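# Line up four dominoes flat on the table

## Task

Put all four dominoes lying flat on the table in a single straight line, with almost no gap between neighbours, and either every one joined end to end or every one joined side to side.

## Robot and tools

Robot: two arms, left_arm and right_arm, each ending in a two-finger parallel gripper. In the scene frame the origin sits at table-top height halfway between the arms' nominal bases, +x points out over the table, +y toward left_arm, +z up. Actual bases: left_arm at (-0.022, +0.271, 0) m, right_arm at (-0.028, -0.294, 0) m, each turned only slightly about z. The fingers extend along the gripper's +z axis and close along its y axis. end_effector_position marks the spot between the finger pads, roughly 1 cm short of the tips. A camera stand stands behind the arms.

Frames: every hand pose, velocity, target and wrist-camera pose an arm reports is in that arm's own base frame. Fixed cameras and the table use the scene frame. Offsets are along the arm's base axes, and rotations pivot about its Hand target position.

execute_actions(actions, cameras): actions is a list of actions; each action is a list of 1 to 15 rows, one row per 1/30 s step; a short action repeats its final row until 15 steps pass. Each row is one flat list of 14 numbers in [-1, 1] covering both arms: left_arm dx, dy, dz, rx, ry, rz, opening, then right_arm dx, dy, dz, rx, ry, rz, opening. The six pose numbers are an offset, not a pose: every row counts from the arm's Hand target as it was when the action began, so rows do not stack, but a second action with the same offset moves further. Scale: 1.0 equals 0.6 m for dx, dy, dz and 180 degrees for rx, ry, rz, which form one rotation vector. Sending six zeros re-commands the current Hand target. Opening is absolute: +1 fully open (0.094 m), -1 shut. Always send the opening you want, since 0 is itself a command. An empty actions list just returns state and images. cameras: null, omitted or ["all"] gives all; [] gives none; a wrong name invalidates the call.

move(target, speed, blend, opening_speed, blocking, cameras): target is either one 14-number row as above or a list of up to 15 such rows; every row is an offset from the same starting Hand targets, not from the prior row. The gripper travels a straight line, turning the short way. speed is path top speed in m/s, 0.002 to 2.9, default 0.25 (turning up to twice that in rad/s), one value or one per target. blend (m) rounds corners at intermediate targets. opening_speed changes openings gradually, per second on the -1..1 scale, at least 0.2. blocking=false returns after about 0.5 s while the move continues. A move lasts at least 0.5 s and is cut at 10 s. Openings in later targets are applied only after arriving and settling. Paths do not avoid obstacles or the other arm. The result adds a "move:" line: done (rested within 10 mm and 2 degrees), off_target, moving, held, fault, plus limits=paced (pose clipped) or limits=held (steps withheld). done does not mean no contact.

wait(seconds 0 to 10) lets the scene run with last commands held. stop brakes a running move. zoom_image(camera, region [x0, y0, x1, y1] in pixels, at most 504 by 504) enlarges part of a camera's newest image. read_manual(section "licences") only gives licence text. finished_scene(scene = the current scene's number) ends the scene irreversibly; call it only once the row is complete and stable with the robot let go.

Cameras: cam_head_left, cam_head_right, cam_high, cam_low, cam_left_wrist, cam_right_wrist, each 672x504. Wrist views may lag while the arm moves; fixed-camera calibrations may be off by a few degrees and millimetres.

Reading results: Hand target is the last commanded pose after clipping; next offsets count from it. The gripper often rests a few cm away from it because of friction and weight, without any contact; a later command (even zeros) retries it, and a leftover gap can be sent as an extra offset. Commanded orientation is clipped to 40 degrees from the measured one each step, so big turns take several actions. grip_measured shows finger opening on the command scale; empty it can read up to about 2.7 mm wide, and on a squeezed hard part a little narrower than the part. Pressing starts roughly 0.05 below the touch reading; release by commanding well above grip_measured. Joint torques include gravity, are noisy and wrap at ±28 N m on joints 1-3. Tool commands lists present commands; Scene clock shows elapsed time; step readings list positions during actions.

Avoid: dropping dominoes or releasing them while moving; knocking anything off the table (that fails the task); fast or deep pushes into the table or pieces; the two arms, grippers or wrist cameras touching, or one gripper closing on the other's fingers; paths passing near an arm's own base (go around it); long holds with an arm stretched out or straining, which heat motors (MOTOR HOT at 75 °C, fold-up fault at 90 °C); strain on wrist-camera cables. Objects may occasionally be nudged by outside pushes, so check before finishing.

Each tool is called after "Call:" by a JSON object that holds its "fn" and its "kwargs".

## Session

Call:
{"fn": "execute_actions", "kwargs": {"actions": []}}

Scene clock: 0.00 s.
left_arm: end_effector_position=(+0.3919, +0.0548, +0.1180) grip_measured=+1.000 end_effector_quat_wxyz=(+0.624, -0.095, +0.769, +0.106) | right_arm: end_effector_position=(+0.3864, -0.0540, +0.1338) grip_measured=+1.000 end_effector_quat_wxyz=(+0.639, +0.116, +0.750, -0.128)
Joint positions: left_arm=[0.014 1.572 0.319 1.044 -0.271 -0.013 0.094] | right_arm=[0.029 1.531 0.309 1.058 0.375 0.016 0.094]
Joint velocities: within noise
Joint torques (N m): no reading
Heat: left arm: 27 °C; right arm: 28 °C.
Hand target: left_arm +0.3917, +0.0550, +0.1165; +0.620, -0.095, +0.771, +0.106 | right_arm +0.3886, -0.0542, +0.1424; +0.648, +0.119, +0.741, -0.126
Tool commands: left_gripper/opening=+1.0 right_gripper/opening=+1.0
camera_calibration:
cam_left_wrist: T_world_to_cam=[[0.349511, -0.936796, 0.0159481, -0.0859136], [-0.704537, -0.274002, -0.654638, 0.400465], [0.617632, 0.217567, -0.755775, -0.0530799], [0, 0, 0, 1]] pos_world=[0.344954, 0.0407929, 0.223413]
cam_right_wrist: T_world_to_cam=[[-0.255469, -0.958739, 0.124721, 0.0330537], [-0.73105, 0.107136, -0.673861, 0.411335], [0.632694, -0.263328, -0.728256, -0.0579844], [0, 0, 0, 1]] pos_world=[0.345837, -0.0276477, 0.230832]

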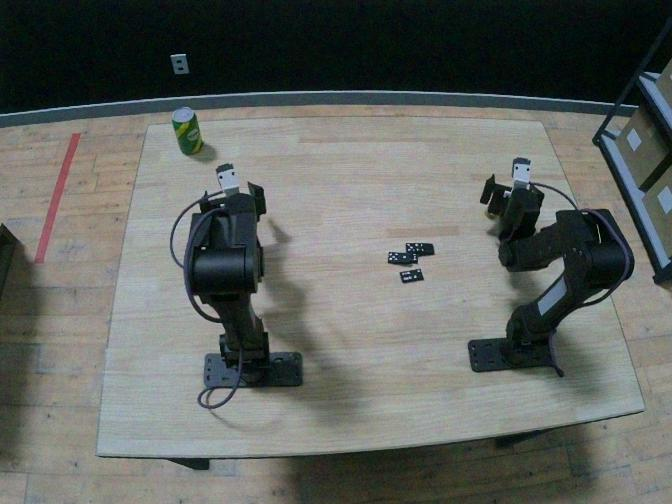

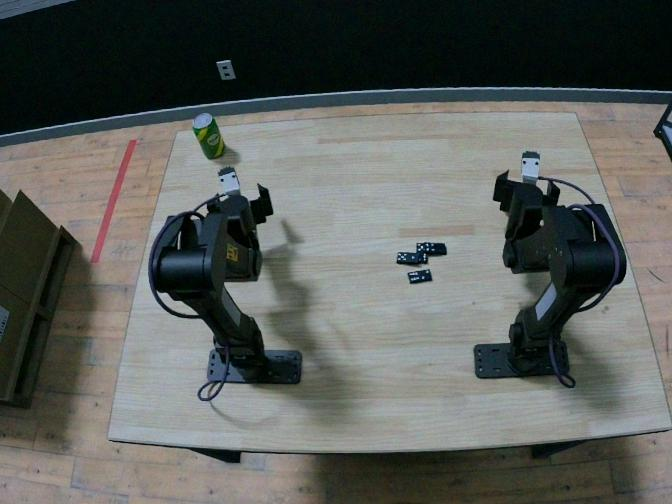

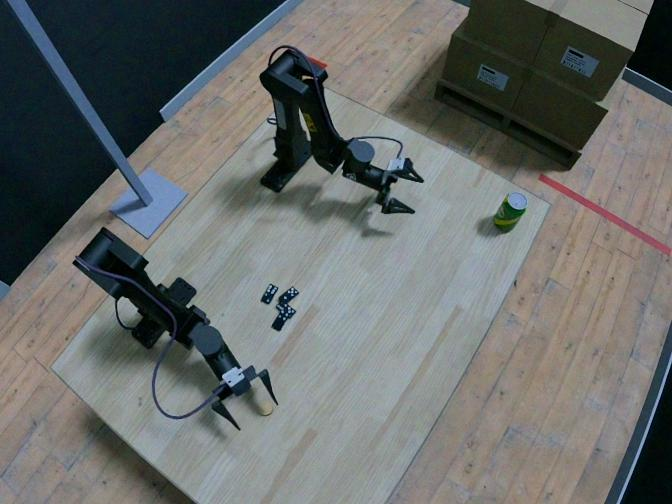

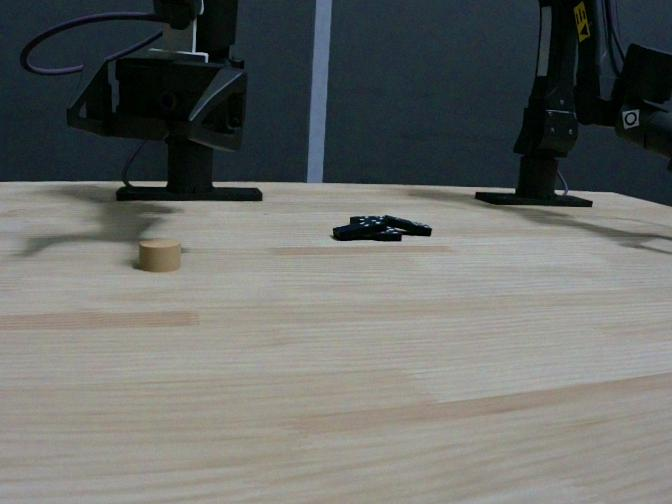

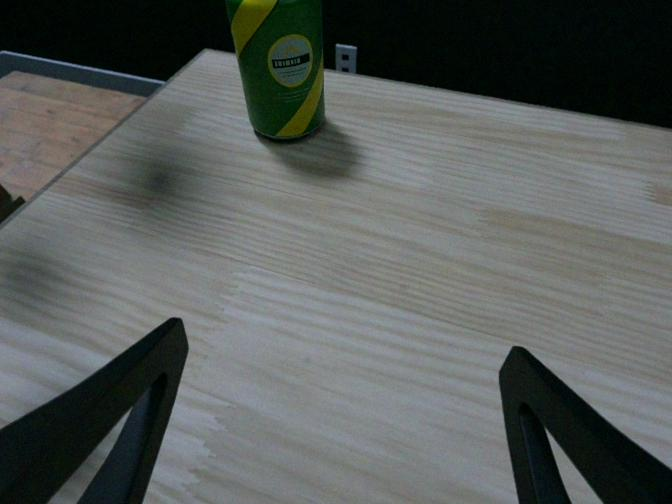

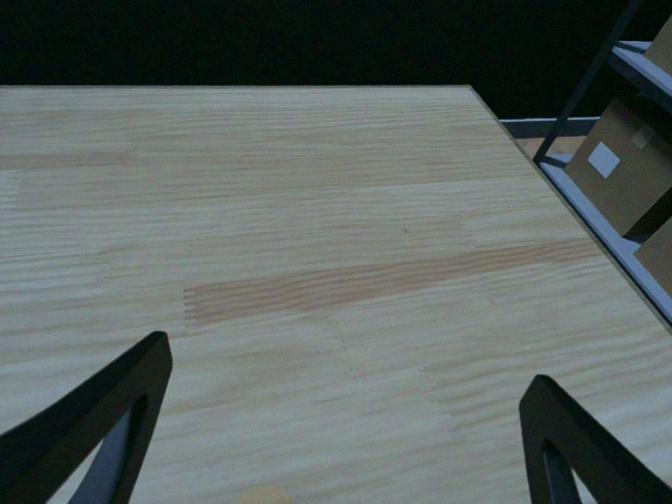

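Call:
{"fn": "zoom_image", "kwargs": {"camera": "cam_head_right", "region": [380, 225, 460, 295]}}

Call:
{"fn": "zoom_image", "kwargs": {"camera": "cam_head_left", "region": [370, 225, 450, 295]}}

Call:
{"fn": "zoom_image", "kwargs": {"camera": "cam_low", "region": [310, 190, 460, 260]}}

Call:
{"fn": "zoom_image", "kwargs": {"camera": "cam_high", "region": [240, 270, 320, 340]}}

Scaled by 6.300 from the camera's 672x504 image, which has a finer 960x720 frame.

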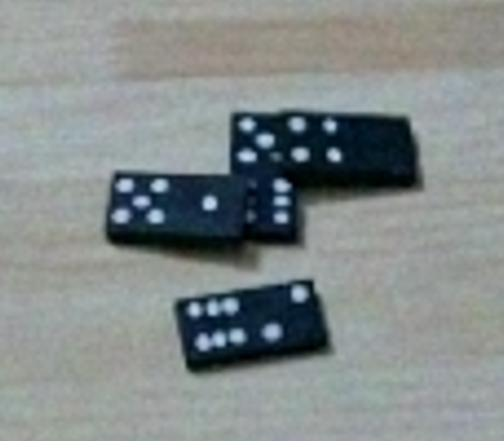

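Scaled by 6.300 from the camera's 672x504 image, which has a finer 960x720 frame.

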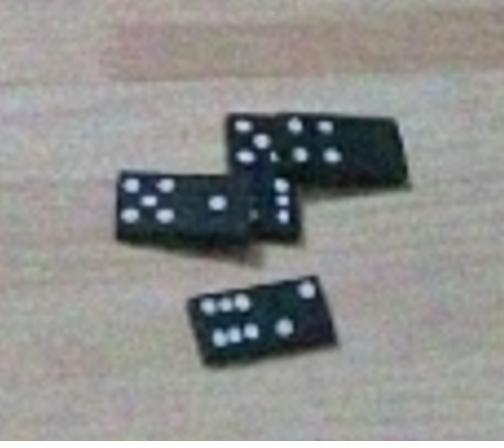

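Scaled by 3.360 from the camera's 672x504 image, which has a finer 960x720 frame.

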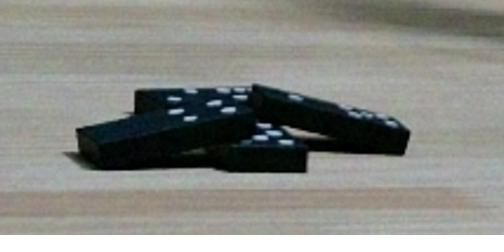

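Scaled by 6.300 from the camera's 672x504 image, which has a finer 960x720 frame.

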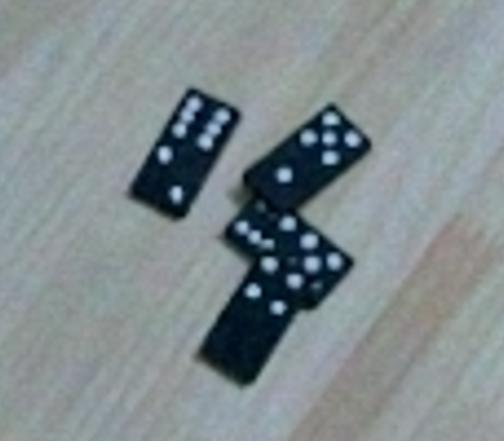

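Call:
{"fn": "move", "kwargs": {"target": [[0,0,0,0,0,0,1,-0.1,0.1,0.15,-0.11,0.14,0.17,0.5],[0,0,0,0,0,0,1,-0.256,0.507,0.06,-0.328,0.42,0.5147,0.1]], "speed": 0.4, "blend": [0.05,0], "cameras": ["cam_right_wrist","cam_head_right"]}}

Call:
{"fn": "zoom_image", "kwargs": {"camera": "cam_right_wrist", "region": [200, 0, 500, 300]}}

Scene clock: 21.00 s.
left_arm: end_effector_position=(+0.3919, +0.0548, +0.1180) grip_measured=+1.000 end_effector_quat_wxyz=(+0.624, -0.095, +0.769, +0.106) | right_arm: end_effector_position=(+0.2339, +0.2456, +0.1699) grip_measured=+0.101 end_effector_quat_wxyz=(+0.010, +0.752, -0.659, +0.006)
Joint positions: left_arm=[0.014 1.572 0.319 1.044 -0.271 -0.013 0.094] | right_arm=[0.813 1.866 1.823 -1.547 0.012 -0.888 0.052]
Joint velocities: within noise
Joint torques (N m): left_arm=[-0.05 -4.82 6.05 1.53 -0.06 0.01] | right_arm=[0.03 -8.81 9.74 -0.13 -0.13 -0.08]
Heat: left arm: 27 °C; right arm: 29 °C.
Hand target: left_arm +0.3917, +0.0550, +0.1165; +0.620, -0.095, +0.771, +0.106 | right_arm +0.2351, +0.2500, +0.1785; +0.001, +0.755, -0.655, +0.000
Off the commanded pose: left_arm 0.002 m, 0 deg | right_arm 0.010 m, 1 deg.
joint sent to its limit (right arm) — joint 4 (wrist pitch), lower limit. The joint targets still meet the commanded pose.
move: done
camera_calibration:
cam_right_wrist: T_world_to_cam=[[0.972239, 0.220112, -0.0793849, -0.265118], [0.220194, -0.74588, 0.628632, 0.0578075], [0.0791581, -0.62866, -0.773641, 0.370537], [0, 0, 0, 1]] pos_world=[0.215698, 0.334415, 0.229276]
Images, in order (width x height): cam_head_right 672x504, cam_right_wrist 672x504.

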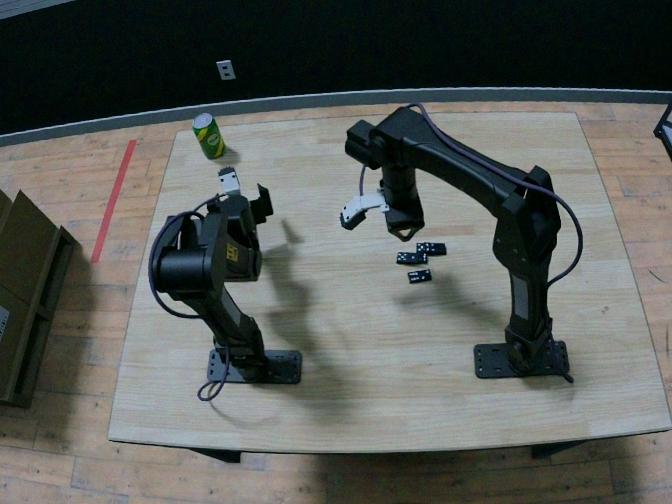

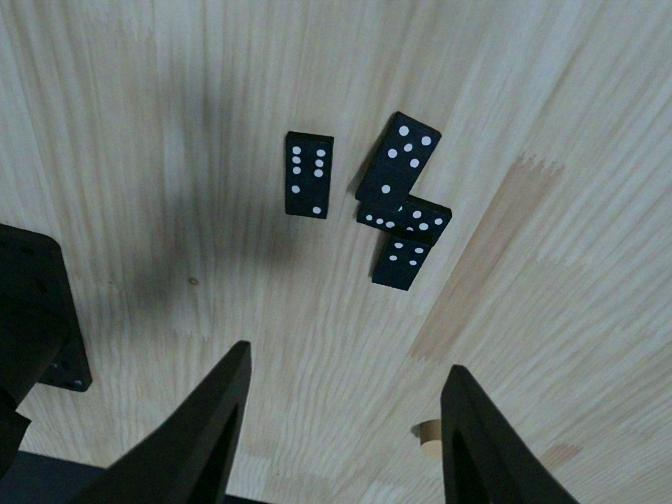

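Scaled by 1.680 from the camera's 672x504 image, which has a finer 960x720 frame.

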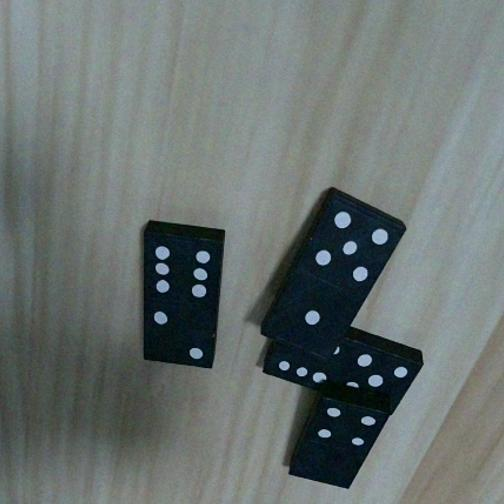

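Call:
{"fn": "move", "kwargs": {"target": [0,0,0,0,0,0,1,0.04,-0.0267,-0.214,0,0,-0.081,-0.12], "speed": 0.2, "cameras": ["cam_right_wrist","cam_low"]}}

Call:
{"fn": "zoom_image", "kwargs": {"camera": "cam_low", "region": [310, 130, 480, 260]}}

Scene clock: 41.80 s.
left_arm: end_effector_position=(+0.3919, +0.0548, +0.1180) grip_measured=+1.000 end_effector_quat_wxyz=(+0.624, -0.095, +0.769, +0.106) | right_arm: end_effector_position=(+0.2594, +0.2326, +0.0519) grip_measured=-0.119 end_effector_quat_wxyz=(-0.004, -0.670, +0.742, -0.005)
Joint positions: left_arm=[0.014 1.572 0.319 1.044 -0.271 -0.013 0.094] | right_arm=[0.733 1.906 1.404 -1.076 0.01 -0.735 0.041]
Joint velocities: within noise
Joint torques (N m): left_arm=[-0.03 -4.82 6.05 1.53 -0.07 0] | right_arm=[-0.18 -9.36 5.61 0.14 -0.14 0.11]
Heat: left arm: 28 °C; right arm: 32 °C.
Hand target: left_arm +0.3917, +0.0550, +0.1165; +0.620, -0.095, +0.771, +0.106 | right_arm +0.2590, +0.2340, +0.0500; -0.001, -0.666, +0.746, +0.000
Off the commanded pose: left_arm 0.002 m, 0 deg | right_arm 0.002 m, 1 deg.
move: done
camera_calibration:
cam_right_wrist: T_world_to_cam=[[0.997585, -0.00979096, -0.0687688, -0.250033], [0.0352611, -0.781594, 0.62279, 0.17331], [-0.059847, -0.623711, -0.779361, 0.304331], [0, 0, 0, 1]] pos_world=[0.261531, 0.322824, 0.112054]
Images, in order (width x height): cam_low 672x504, cam_right_wrist 672x504.

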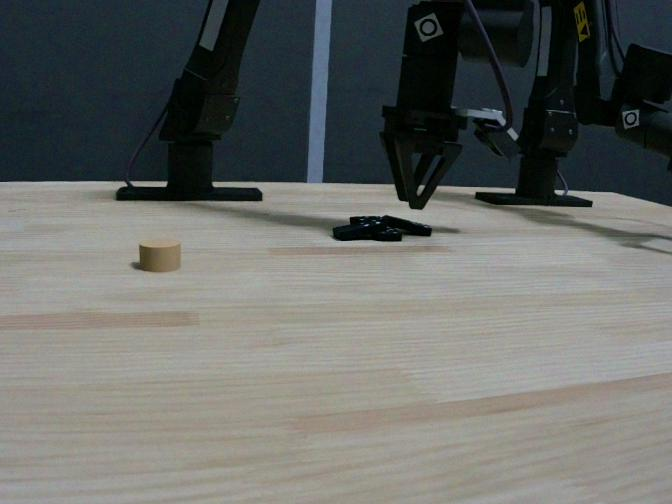

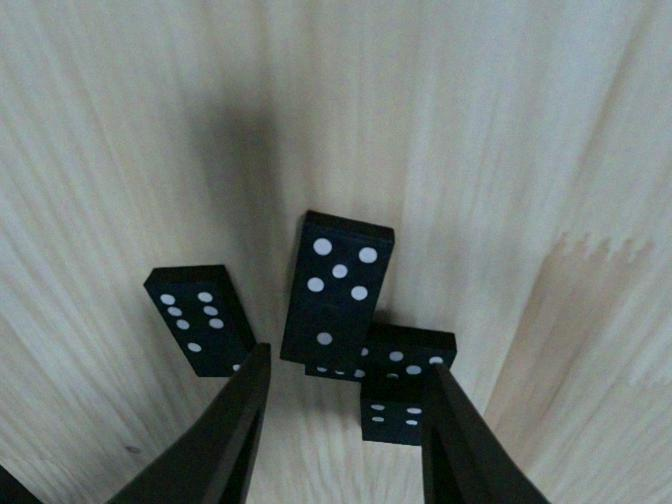

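Scaled by 2.965 from the camera's 672x504 image, which has a finer 960x720 frame.

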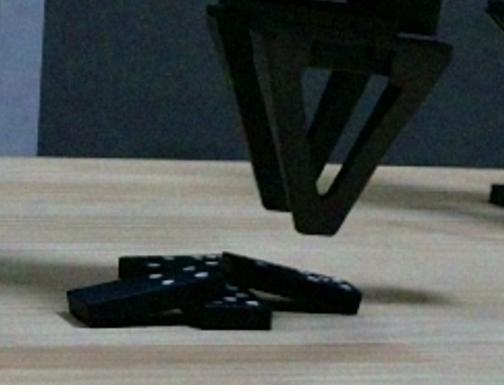

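Call:
{"fn": "move", "kwargs": {"target": [0,0,0,0,0,0,1,-0.01,-0.011,-0.05,0,0,-0.025,-0.15], "speed": 0.1, "cameras": ["cam_right_wrist","cam_low"]}}

Call:
{"fn": "zoom_image", "kwargs": {"camera": "cam_low", "region": [310, 130, 480, 260]}}

Scene clock: 51.57 s.
left_arm: end_effector_position=(+0.3919, +0.0548, +0.1180) grip_measured=+1.000 end_effector_quat_wxyz=(+0.624, -0.095, +0.769, +0.106) | right_arm: end_effector_position=(+0.2538, +0.2276, +0.0241) grip_measured=-0.149 end_effector_quat_wxyz=(+0.000, -0.641, +0.767, -0.005)
Joint positions: left_arm=[0.014 1.572 0.319 1.044 -0.271 -0.013 0.094] | right_arm=[0.733 1.906 1.288 -0.953 0.01 -0.659 0.04]
Joint velocities: within noise
Joint torques (N m): left_arm=[-0.03 -4.82 6.05 1.53 -0.06 0.01] | right_arm=[-0.51 -8.65 5.38 0.15 -0.1 0.1]
Heat: left arm: 29 °C; right arm: 31 °C.
Hand target: left_arm +0.3917, +0.0550, +0.1165; +0.620, -0.095, +0.771, +0.106 | right_arm +0.2531, +0.2274, +0.0200; +0.000, -0.636, +0.771, +0.000
Off the commanded pose: left_arm 0.002 m, 0 deg | right_arm 0.004 m, 1 deg.
move: done
camera_calibration:
cam_right_wrist: T_world_to_cam=[[0.994402, -0.084751, -0.063105, -0.228732], [-0.0276111, -0.784888, 0.619023, 0.203624], [-0.101993, -0.613815, -0.782834, 0.2877], [0, 0, 0, 1]] pos_world=[0.262418, 0.317032, 0.0847394]
Images, in order (width x height): cam_low 672x504, cam_right_wrist 672x504.

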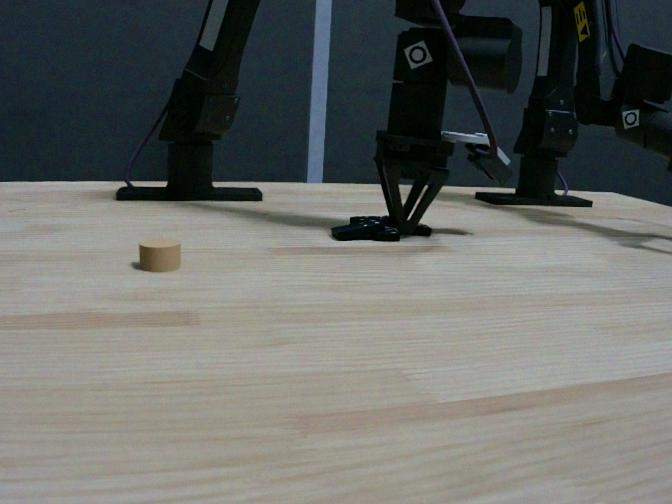

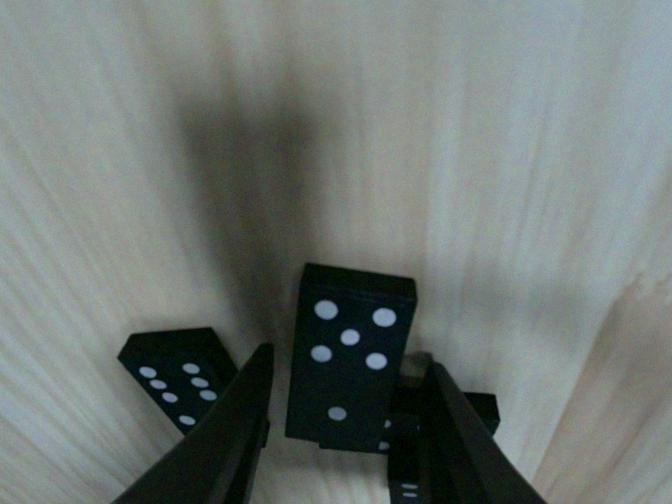

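Scaled by 2.965 from the camera's 672x504 image, which has a finer 960x720 frame.

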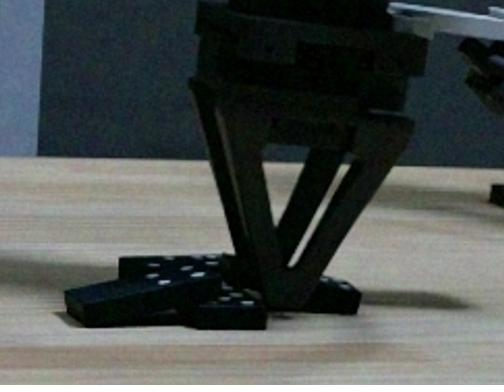

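Call:
{"fn": "move", "kwargs": {"target": [[0,0,0,0,0,0,1,0,0,-0.006,0,0,0,-0.15],[0,0,0,0,0,0,1,0,0,-0.006,0,0,0,-0.7],[0,0,0,0,0,0,1,0,0,0.06,0,0,0,-0.7]], "speed": 0.1, "opening_speed": 1, "cameras": ["cam_right_wrist","cam_low"]}}

Call:
{"fn": "zoom_image", "kwargs": {"camera": "cam_low", "region": [310, 130, 480, 260]}}

Scene clock: 57.13 s.
left_arm: end_effector_position=(+0.3919, +0.0548, +0.1180) grip_measured=+1.000 end_effector_quat_wxyz=(+0.624, -0.095, +0.769, +0.106) | right_arm: end_effector_position=(+0.2456, +0.2203, +0.0377) grip_measured=-0.497 end_effector_quat_wxyz=(-0.027, -0.641, +0.767, -0.006)
Joint positions: left_arm=[0.014 1.572 0.319 1.044 -0.271 -0.013 0.094] | right_arm=[0.733 1.897 1.331 -1.058 0.01 -0.659 0.024]
Joint velocities: within noise
Joint torques (N m): left_arm=[-0.02 -4.82 6.05 1.53 -0.06 0] | right_arm=[-0.44 -11.74 9.24 -0.19 -0.1 0.1]
Heat: left arm: 29 °C; right arm: 30 °C.
Hand target: left_arm +0.3917, +0.0550, +0.1165; +0.620, -0.095, +0.771, +0.106 | right_arm +0.2531, +0.2275, +0.0560; +0.000, -0.636, +0.771, +0.000
Off the commanded pose: left_arm 0.002 m, 0 deg | right_arm 0.021 m, 3 deg.
move: off_target (right_arm)
camera_calibration:
cam_right_wrist: T_world_to_cam=[[0.991147, -0.0883198, -0.0991281, -0.217332], [-0.00328958, -0.762746, 0.64669, 0.177304], [-0.132725, -0.640639, -0.756284, 0.305511], [0, 0, 0, 1]] pos_world=[0.256541, 0.311765, 0.0948491]
Images, in order (width x height): cam_low 672x504, cam_right_wrist 672x504.

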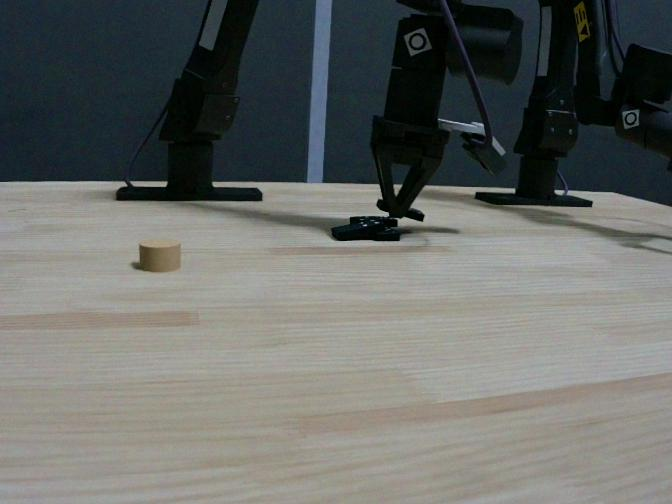

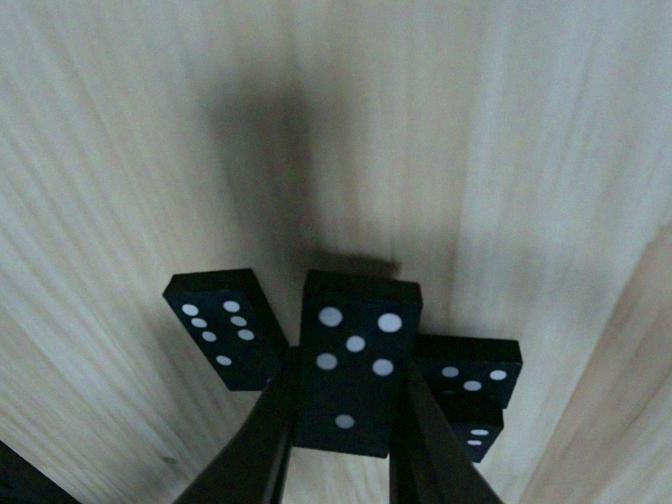

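Scaled by 2.965 from the camera's 672x504 image, which has a finer 960x720 frame.

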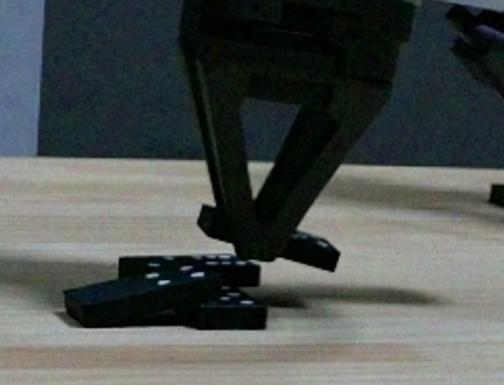

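Call:
{"fn": "move", "kwargs": {"target": [[0,0,0,0,0,0,1,0,0,0.04,0,0,0,-0.7],[0,0,0,0,0,0,1,-0.055,-0.118,0.04,0,0,0.1,-0.7]], "speed": 0.12, "cameras": ["cam_right_wrist","cam_head_left"]}}

Call:
{"fn": "zoom_image", "kwargs": {"camera": "cam_right_wrist", "region": [220, 100, 560, 440]}}

Scene clock: 63.30 s.
left_arm: end_effector_position=(+0.3919, +0.0548, +0.1180) grip_measured=+1.000 end_effector_quat_wxyz=(+0.624, -0.095, +0.769, +0.106) | right_arm: end_effector_position=(+0.2208, +0.1565, +0.0763) grip_measured=-0.497 end_effector_quat_wxyz=(+0.014, +0.747, -0.665, +0.002)
Joint positions: left_arm=[0.014 1.572 0.319 1.044 -0.271 -0.013 0.094] | right_arm=[0.619 1.614 1.152 -1.135 0.01 -1.066 0.024]
Joint velocities: within noise
Joint torques (N m): left_arm=[-0.02 -4.82 6.04 1.53 -0.06 0.01] | right_arm=[-0.44 -8.8 5.46 0.08 -0.11 -0.09]
Heat: left arm: 29 °C; right arm: 30 °C.
Hand target: left_arm +0.3917, +0.0550, +0.1165; +0.620, -0.095, +0.771, +0.106 | right_arm +0.2201, +0.1566, +0.0800; +0.001, +0.749, -0.663, +0.000
Off the commanded pose: left_arm 0.002 m, 0 deg | right_arm 0.004 m, 2 deg.
move: done
camera_calibration:
cam_right_wrist: T_world_to_cam=[[0.974679, 0.20477, -0.0898341, -0.237557], [0.2151, -0.748831, 0.626884, 0.0547975], [0.0610962, -0.630334, -0.773916, 0.247524], [0, 0, 0, 1]] pos_world=[0.204632, 0.245701, 0.13587]
Images, in order (width x height): cam_head_left 672x504, cam_right_wrist 672x504.

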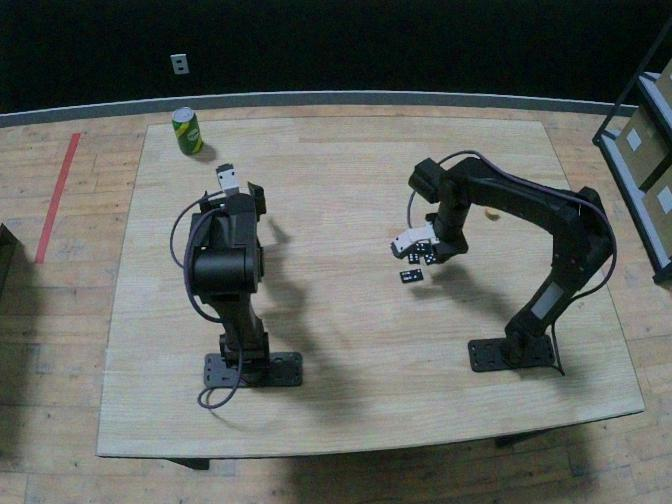

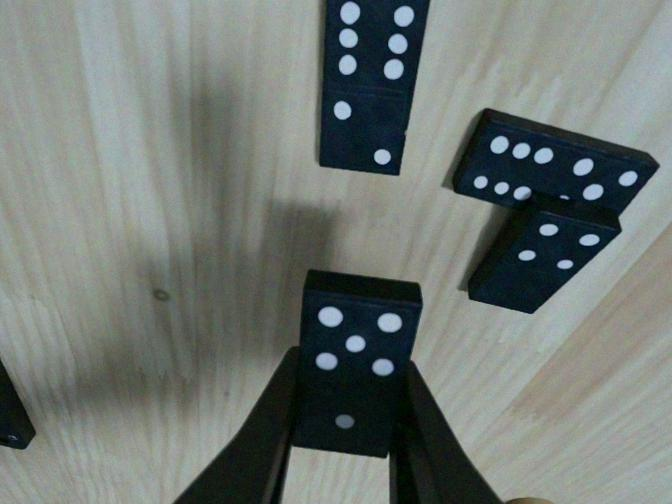

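Scaled by 1.482 from the camera's 672x504 image, which has a finer 960x720 frame.

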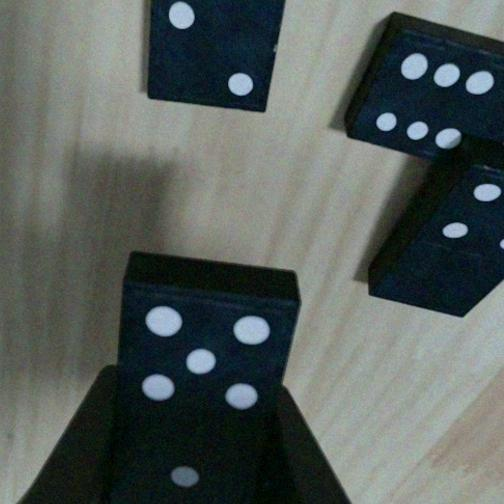

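Call:
{"fn": "move", "kwargs": {"target": [0,0,0,0,0,0,1,-0.0043,-0.008,-0.0975,0,0,-0.004,-0.7], "speed": 0.1, "cameras": ["cam_right_wrist","cam_low"]}}

Call:
{"fn": "zoom_image", "kwargs": {"camera": "cam_right_wrist", "region": [220, 200, 470, 480]}}

Call:
{"fn": "zoom_image", "kwargs": {"camera": "cam_low", "region": [310, 130, 480, 260]}}

Scene clock: 71.17 s.
left_arm: end_effector_position=(+0.3919, +0.0548, +0.1180) grip_measured=+1.000 end_effector_quat_wxyz=(+0.624, -0.095, +0.769, +0.106) | right_arm: end_effector_position=(+0.2183, +0.1519, +0.0246) grip_measured=-0.497 end_effector_quat_wxyz=(+0.002, +0.744, -0.668, +0.005)
Joint positions: left_arm=[0.014 1.572 0.319 1.044 -0.271 -0.013 0.094] | right_arm=[0.611 1.639 0.961 -0.894 0.01 -1.067 0.024]
Joint velocities: within noise
Joint torques (N m): left_arm=[-0.03 -4.81 6.05 1.53 -0.07 0] | right_arm=[-0.54 -5.94 5.42 0.13 -0.11 -0.07]
Heat: left arm: 30 °C; right arm: 30 °C.
Hand target: left_arm +0.3917, +0.0550, +0.1165; +0.620, -0.095, +0.771, +0.106 | right_arm +0.2175, +0.1518, +0.0216; +0.001, +0.745, -0.667, +0.000
Off the commanded pose: left_arm 0.002 m, 0 deg | right_arm 0.003 m, 1 deg.
move: done
camera_calibration:
cam_right_wrist: T_world_to_cam=[[0.977841, 0.198398, -0.0668162, -0.239101], [0.196466, -0.75946, 0.620178, 0.0902524], [0.0722976, -0.619563, -0.78161, 0.200857], [0, 0, 0, 1]] pos_world=[0.20155, 0.240424, 0.0850437]
Images, in order (width x height): cam_low 672x504, cam_right_wrist 672x504.

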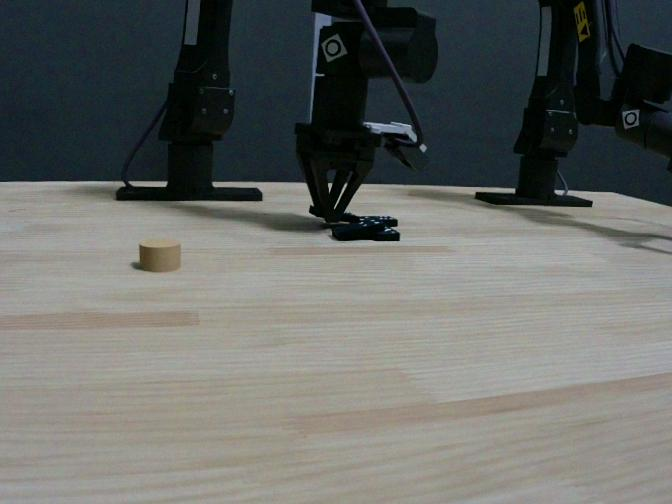

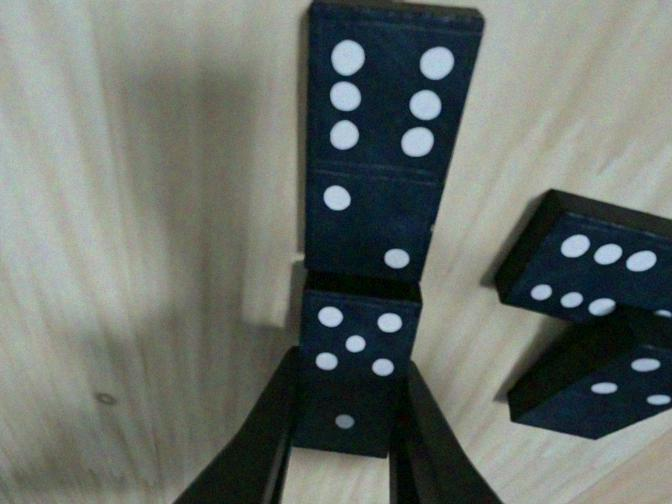

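Scaled by 1.800 from the camera's 672x504 image, which has a finer 960x720 frame.

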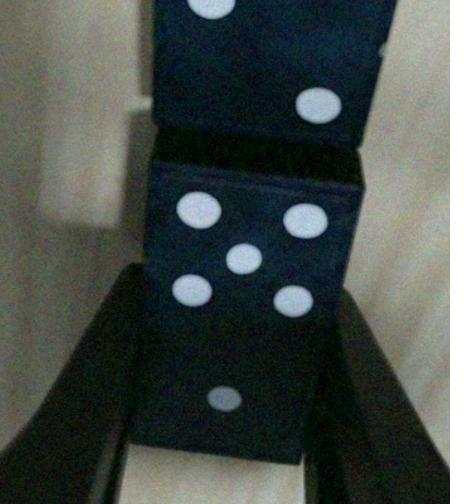

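Scaled by 2.965 from the camera's 672x504 image, which has a finer 960x720 frame.

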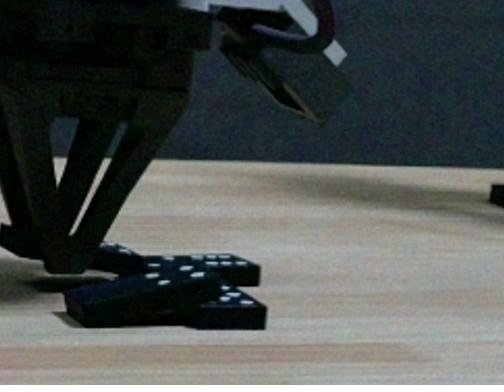

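Call:
{"fn": "move", "kwargs": {"target": [[0,0,0,0,0,0,1,0.0008,-0.002,-0.008,0,0,0,-0.7],[0,0,0,0,0,0,1,0.0008,-0.002,-0.008,0,0,0,-0.35]], "speed": 0.05, "opening_speed": 0.6, "cameras": ["cam_right_wrist"]}}

Call:
{"fn": "zoom_image", "kwargs": {"camera": "cam_right_wrist", "region": [220, 200, 470, 480]}}

Scene clock: 75.13 s.
left_arm: end_effector_position=(+0.3919, +0.0548, +0.1180) grip_measured=+1.000 end_effector_quat_wxyz=(+0.624, -0.095, +0.769, +0.106) | right_arm: end_effector_position=(+0.2198, +0.1514, +0.0211) grip_measured=-0.351 end_effector_quat_wxyz=(-0.001, +0.743, -0.669, +0.005)
Joint positions: left_arm=[0.014 1.572 0.319 1.044 -0.271 -0.013 0.094] | right_arm=[0.606 1.643 0.95 -0.873 0.01 -1.069 0.03]
Joint velocities: within noise
Joint torques (N m): left_arm=[-0.03 -4.82 6.05 1.53 -0.07 0] | right_arm=[-0.65 -5.7 5.14 0.17 -0.11 -0.08]
Heat: left arm: 30 °C; right arm: 30 °C.
Hand target: left_arm +0.3917, +0.0550, +0.1165; +0.620, -0.095, +0.771, +0.106 | right_arm +0.2180, +0.1506, +0.0167; +0.001, +0.745, -0.667, +0.000
Off the commanded pose: left_arm 0.002 m, 0 deg | right_arm 0.005 m, 1 deg.
move: done
camera_calibration:
cam_right_wrist: T_world_to_cam=[[0.978741, 0.195626, -0.0616207, -0.240594], [0.191272, -0.762119, 0.618538, 0.0933059], [0.07404, -0.617174, -0.783335, 0.196948], [0, 0, 0, 1]] pos_world=[0.20305, 0.239728, 0.0817376]
Images, in order (width x height): cam_right_wrist 672x504.

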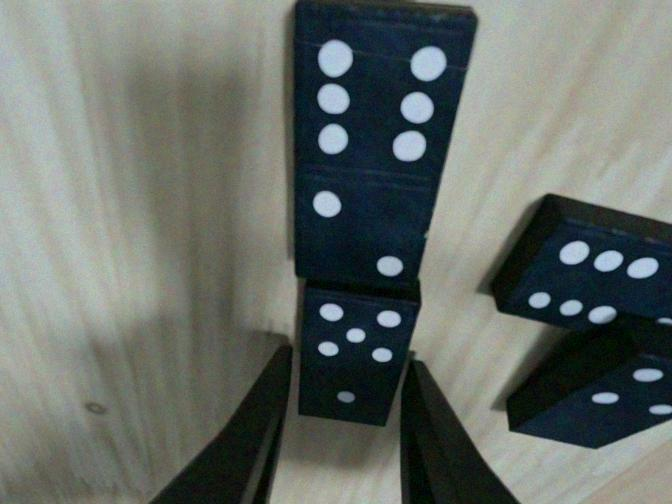

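Scaled by 1.800 from the camera's 672x504 image, which has a finer 960x720 frame.

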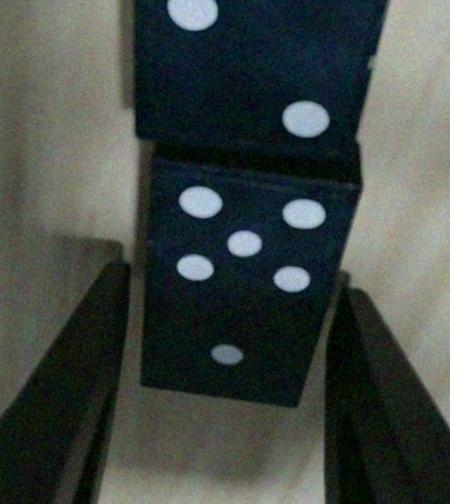

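Call:
{"fn": "move", "kwargs": {"target": [[0,0,0,0,0,0,1,0,0,0.002,0,0,0,-0.7],[0,0,0,0,0,0,1,-0.0045,0.0065,0.002,0,0,0,-0.7]], "speed": 0.05, "opening_speed": 1, "cameras": ["cam_right_wrist"]}}

Call:
{"fn": "zoom_image", "kwargs": {"camera": "cam_right_wrist", "region": [220, 200, 470, 480]}}

Scene clock: 79.87 s.
left_arm: end_effector_position=(+0.3919, +0.0548, +0.1180) grip_measured=+1.000 end_effector_quat_wxyz=(+0.624, -0.095, +0.769, +0.106) | right_arm: end_effector_position=(+0.2189, +0.1528, +0.0211) grip_measured=-0.517 end_effector_quat_wxyz=(-0.001, +0.745, -0.667, +0.005)
Joint positions: left_arm=[0.014 1.572 0.319 1.044 -0.271 -0.013 0.094] | right_arm=[0.612 1.643 0.95 -0.873 0.01 -1.069 0.023]
Joint velocities: within noise
Joint torques (N m): left_arm=[-0.03 -4.82 6.05 1.53 -0.07 0] | right_arm=[0.57 -5.82 5.41 0.09 -0.11 0.05]
Heat: left arm: 30 °C; right arm: 30 °C.
Hand target: left_arm +0.3917, +0.0550, +0.1165; +0.620, -0.095, +0.771, +0.106 | right_arm +0.2153, +0.1544, +0.0179; +0.001, +0.745, -0.667, +0.000
Off the commanded pose: left_arm 0.002 m, 0 deg | right_arm 0.005 m, 1 deg.
move: done
camera_calibration:
cam_right_wrist: T_world_to_cam=[[0.977446, 0.202008, -0.0615834, -0.24066], [0.196217, -0.760855, 0.618546, 0.0932054], [0.0780954, -0.616679, -0.783331, 0.196864], [0, 0, 0, 1]] pos_world=[0.201569, 0.240933, 0.0817376]
Images, in order (width x height): cam_right_wrist 672x504.

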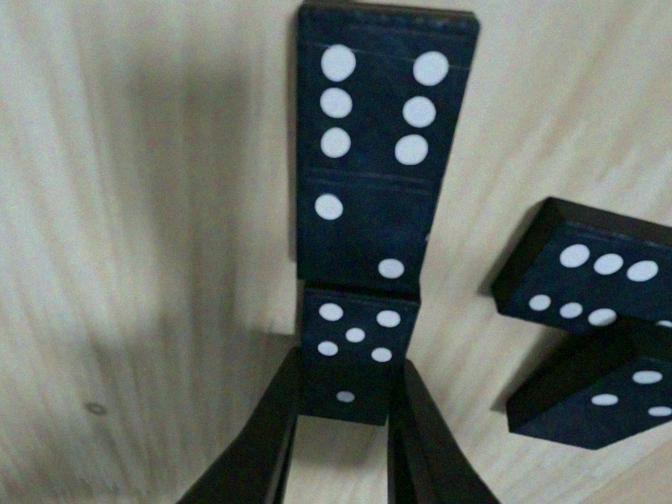

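Scaled by 1.800 from the camera's 672x504 image, which has a finer 960x720 frame.

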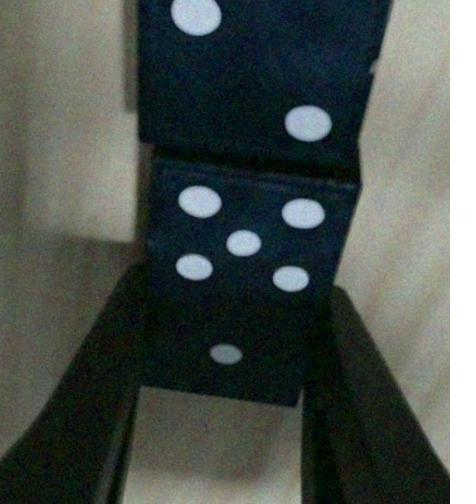

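Call:
{"fn": "move", "kwargs": {"target": [0,0,0,0,0,0,1,-0.003,0.005,0,0,0,0,-0.7], "speed": 0.05, "cameras": ["cam_right_wrist"]}}

Call:
{"fn": "zoom_image", "kwargs": {"camera": "cam_right_wrist", "region": [220, 200, 470, 480]}}

Scene clock: 82.73 s.
left_arm: end_effector_position=(+0.3919, +0.0548, +0.1180) grip_measured=+1.000 end_effector_quat_wxyz=(+0.624, -0.095, +0.769, +0.106) | right_arm: end_effector_position=(+0.2168, +0.1557, +0.0211) grip_measured=-0.517 end_effector_quat_wxyz=(-0.001, +0.746, -0.666, +0.005)
Joint positions: left_arm=[0.014 1.572 0.319 1.044 -0.271 -0.013 0.094] | right_arm=[0.626 1.643 0.95 -0.873 0.01 -1.058 0.023]
Joint velocities: within noise
Joint torques (N m): left_arm=[-0.02 -4.81 6.05 1.53 -0.07 0.01] | right_arm=[0.59 -5.71 5.37 0.12 -0.12 0.08]
Heat: left arm: 30 °C; right arm: 29 °C.
Hand target: left_arm +0.3917, +0.0550, +0.1165; +0.620, -0.095, +0.771, +0.106 | right_arm +0.2134, +0.1575, +0.0179; +0.001, +0.745, -0.667, +0.000
Off the commanded pose: left_arm 0.002 m, 0 deg | right_arm 0.005 m, 1 deg.
move: done
camera_calibration:
cam_right_wrist: T_world_to_cam=[[0.977146, 0.203488, -0.0614639, -0.239411], [0.197298, -0.7606, 0.618515, 0.0955684], [0.079111, -0.616507, -0.783365, 0.198583], [0, 0, 0, 1]] pos_world=[0.199374, 0.243834, 0.0817375]
Images, in order (width x height): cam_right_wrist 672x504.

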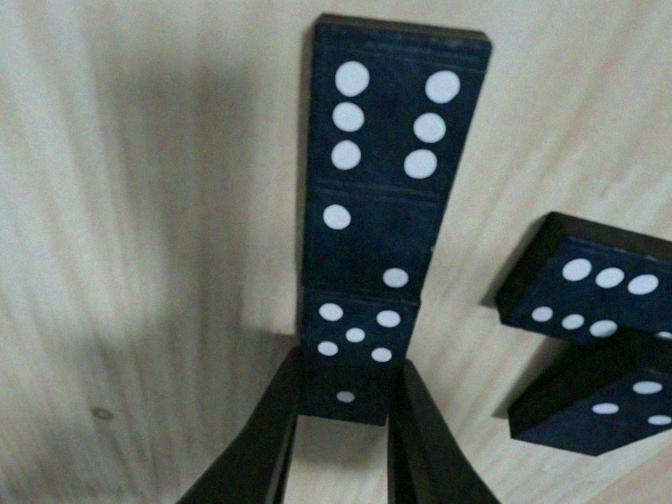

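Scaled by 1.800 from the camera's 672x504 image, which has a finer 960x720 frame.

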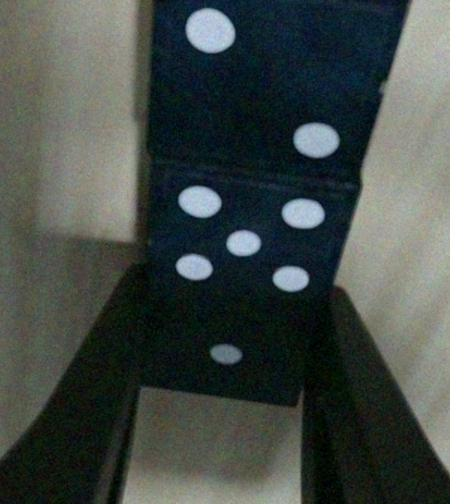

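Call:
{"fn": "move", "kwargs": {"target": [[0,0,0,0,0,0,1,0,0,0,0,0,0,-0.35],[0,0,0,0,0,0,1,0,0,0,0,0,0,-0.2],[0,0,0,0,0,0,1,0,0,0.12,0,0,0,-0.15],[0,0,0,0,0,0,1,0.115,0.01,0.12,0,0,-0.06,-0.15]], "speed": 0.15, "opening_speed": 0.8, "cameras": ["cam_right_wrist"]}}

Call:
{"fn": "zoom_image", "kwargs": {"camera": "cam_right_wrist", "region": [220, 150, 520, 450]}}

Scene clock: 90.37 s.
left_arm: end_effector_position=(+0.3919, +0.0548, +0.1180) grip_measured=+1.000 end_effector_quat_wxyz=(+0.624, -0.095, +0.769, +0.106) | right_arm: end_effector_position=(+0.2769, +0.1591, +0.0829) grip_measured=-0.151 end_effector_quat_wxyz=(+0.009, +0.683, -0.731, +0.003)
Joint positions: left_arm=[0.014 1.572 0.319 1.044 -0.271 -0.013 0.094] | right_arm=[0.524 1.781 1.368 -1.174 0.009 -0.979 0.04]
Joint velocities: within noise
Joint torques (N m): left_arm=[-0.03 -4.81 6.05 1.53 -0.07 0.01] | right_arm=[-0.28 -7.51 9.92 -0.14 -0.09 0.08]
Heat: left arm: 31 °C; right arm: 30 °C.
Hand target: left_arm +0.3917, +0.0550, +0.1165; +0.620, -0.095, +0.771, +0.106 | right_arm +0.2825, +0.1635, +0.0900; +0.000, +0.679, -0.734, +0.000
Off the commanded pose: left_arm 0.002 m, 0 deg | right_arm 0.010 m, 1 deg.
move: done; target 3's new opening was sent with right_arm's hand 0.014 m and 2 deg from that target
camera_calibration:
cam_right_wrist: T_world_to_cam=[[0.996531, 0.0245612, -0.0795124, -0.270439], [0.0690198, -0.77774, 0.624786, 0.0858398], [-0.0464944, -0.628106, -0.776737, 0.280399], [0, 0, 0, 1]] pos_world=[0.276613, 0.249524, 0.142662]
Images, in order (width x height): cam_right_wrist 672x504.

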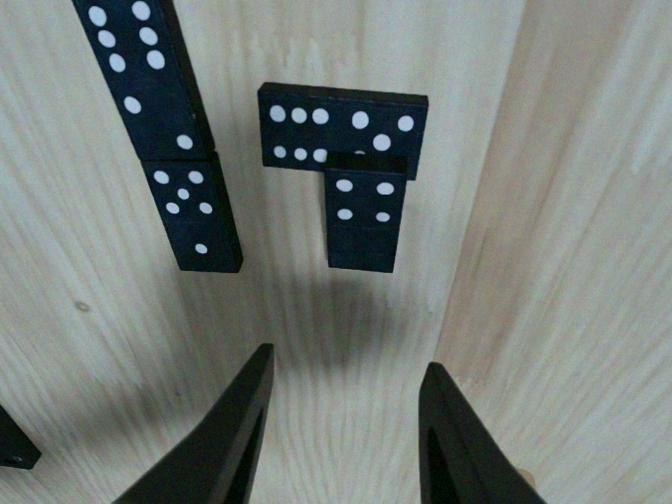

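Scaled by 1.680 from the camera's 672x504 image, which has a finer 960x720 frame.

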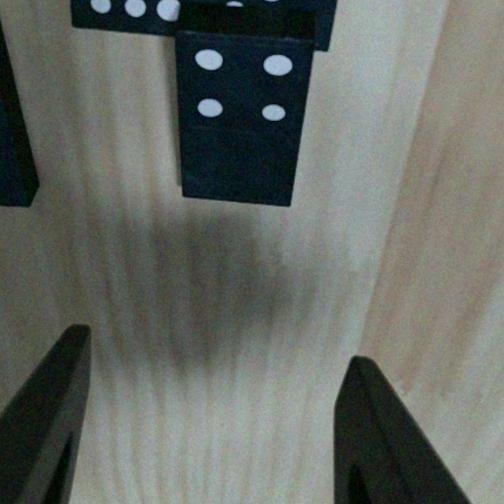

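Call:
{"fn": "move", "kwargs": {"target": [[0,0,0,0,0,0,1,-0.0083,-0.0167,-0.09,0,0,0.03,-0.12],[0,0,0,0,0,0,1,-0.0083,-0.0167,-0.12,0,0,0.03,-0.12]], "speed": 0.1, "cameras": ["cam_right_wrist"]}}

Scene clock: 99.17 s.
left_arm: end_effector_position=(+0.3919, +0.0548, +0.1180) grip_measured=+1.000 end_effector_quat_wxyz=(+0.624, -0.095, +0.769, +0.106) | right_arm: end_effector_position=(+0.2783, +0.1539, +0.0216) grip_measured=-0.121 end_effector_quat_wxyz=(+0.001, +0.711, -0.704, +0.005)
Joint positions: left_arm=[0.014 1.572 0.319 1.044 -0.271 -0.013 0.094] | right_arm=[0.507 1.829 1.173 -0.915 0.009 -1.074 0.041]
Joint velocities: within noise
Joint torques (N m): left_arm=[-0.03 -4.82 6.05 1.53 -0.07 0] | right_arm=[-0.46 -7.75 5.35 0.15 -0.09 -0.09]
Heat: left arm: 31 °C; right arm: 31 °C.
Hand target: left_arm +0.3917, +0.0550, +0.1165; +0.620, -0.095, +0.771, +0.106 | right_arm +0.2775, +0.1534, +0.0179; +0.001, +0.713, -0.701, +0.000
Off the commanded pose: left_arm 0.002 m, 0 deg | right_arm 0.004 m, 1 deg.
move: done
camera_calibration:
cam_right_wrist: T_world_to_cam=[[0.992558, 0.102587, -0.0656045, -0.287747], [0.12111, -0.775632, 0.619458, 0.105237], [0.0126633, -0.622793, -0.782284, 0.212466], [0, 0, 0, 1]] pos_world=[0.270169, 0.243467, 0.082141]
Images, in order (width x height): cam_right_wrist 672x504.

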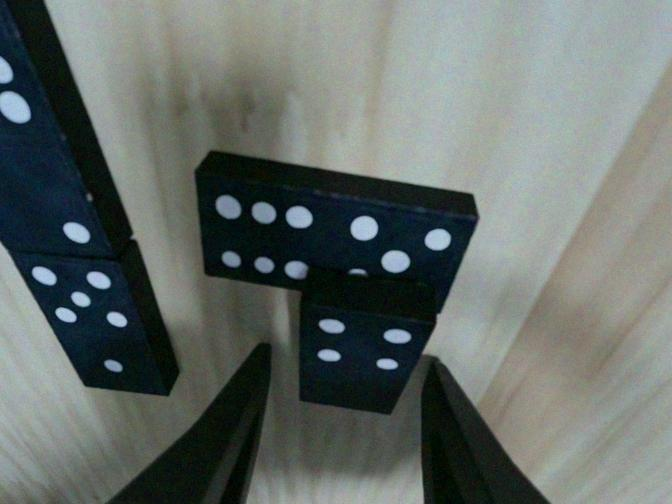

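Call:
{"fn": "move", "kwargs": {"target": [[0,0,0,0,0,0,1,0,0,0,0,0,0,-0.7],[0,0,0,0,0,0,1,0,0,0.1,0,0,0,-0.7],[0,0,0,0,0,0,1,-0.0895,-0.1,0.1,0,0,0.038,-0.7]], "speed": 0.12, "opening_speed": 1, "cameras": ["cam_right_wrist"]}}

Call:
{"fn": "zoom_image", "kwargs": {"camera": "cam_right_wrist", "region": [220, 100, 560, 440]}}

Scene clock: 111.60 s.
left_arm: end_effector_position=(+0.3919, +0.0548, +0.1180) grip_measured=+1.000 end_effector_quat_wxyz=(+0.624, -0.095, +0.769, +0.106) | right_arm: end_effector_position=(+0.2288, +0.0949, +0.0760) grip_measured=-0.504 end_effector_quat_wxyz=(+0.003, +0.751, -0.661, +0.004)
Joint positions: left_arm=[0.014 1.572 0.319 1.044 -0.271 -0.013 0.094] | right_arm=[0.396 1.504 1.042 -1.111 0.009 -1.302 0.023]
Joint velocities: within noise
Joint torques (N m): left_arm=[-0.03 -4.82 6.05 1.53 -0.07 0.01] | right_arm=[-0.51 -7.19 5.53 -0.08 -0.1 -0.09]
Heat: left arm: 31 °C; right arm: 30 °C.
Hand target: left_arm +0.3917, +0.0550, +0.1165; +0.620, -0.095, +0.771, +0.106 | right_arm +0.2237, +0.0934, +0.0779; +0.001, +0.753, -0.658, +0.000
Off the commanded pose: left_arm 0.002 m, 0 deg | right_arm 0.006 m, 1 deg.
move: done
camera_calibration:
cam_right_wrist: T_world_to_cam=[[0.97346, 0.217677, -0.0706495, -0.235214], [0.213778, -0.754712, 0.620249, 0.00848963], [0.081694, -0.618891, -0.781217, 0.202668], [0, 0, 0, 1]] pos_world=[0.2106, 0.183037, 0.136444]
Images, in order (width x height): cam_right_wrist 672x504.

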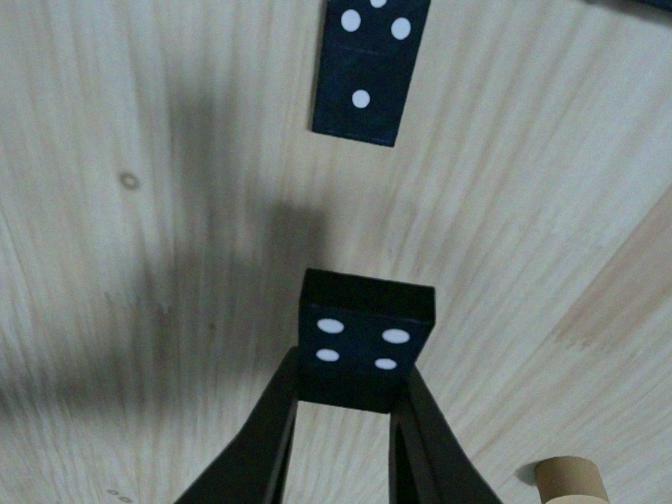

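Scaled by 1.482 from the camera's 672x504 image, which has a finer 960x720 frame.

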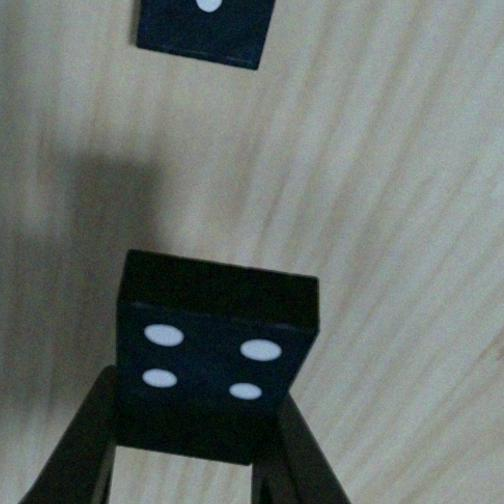

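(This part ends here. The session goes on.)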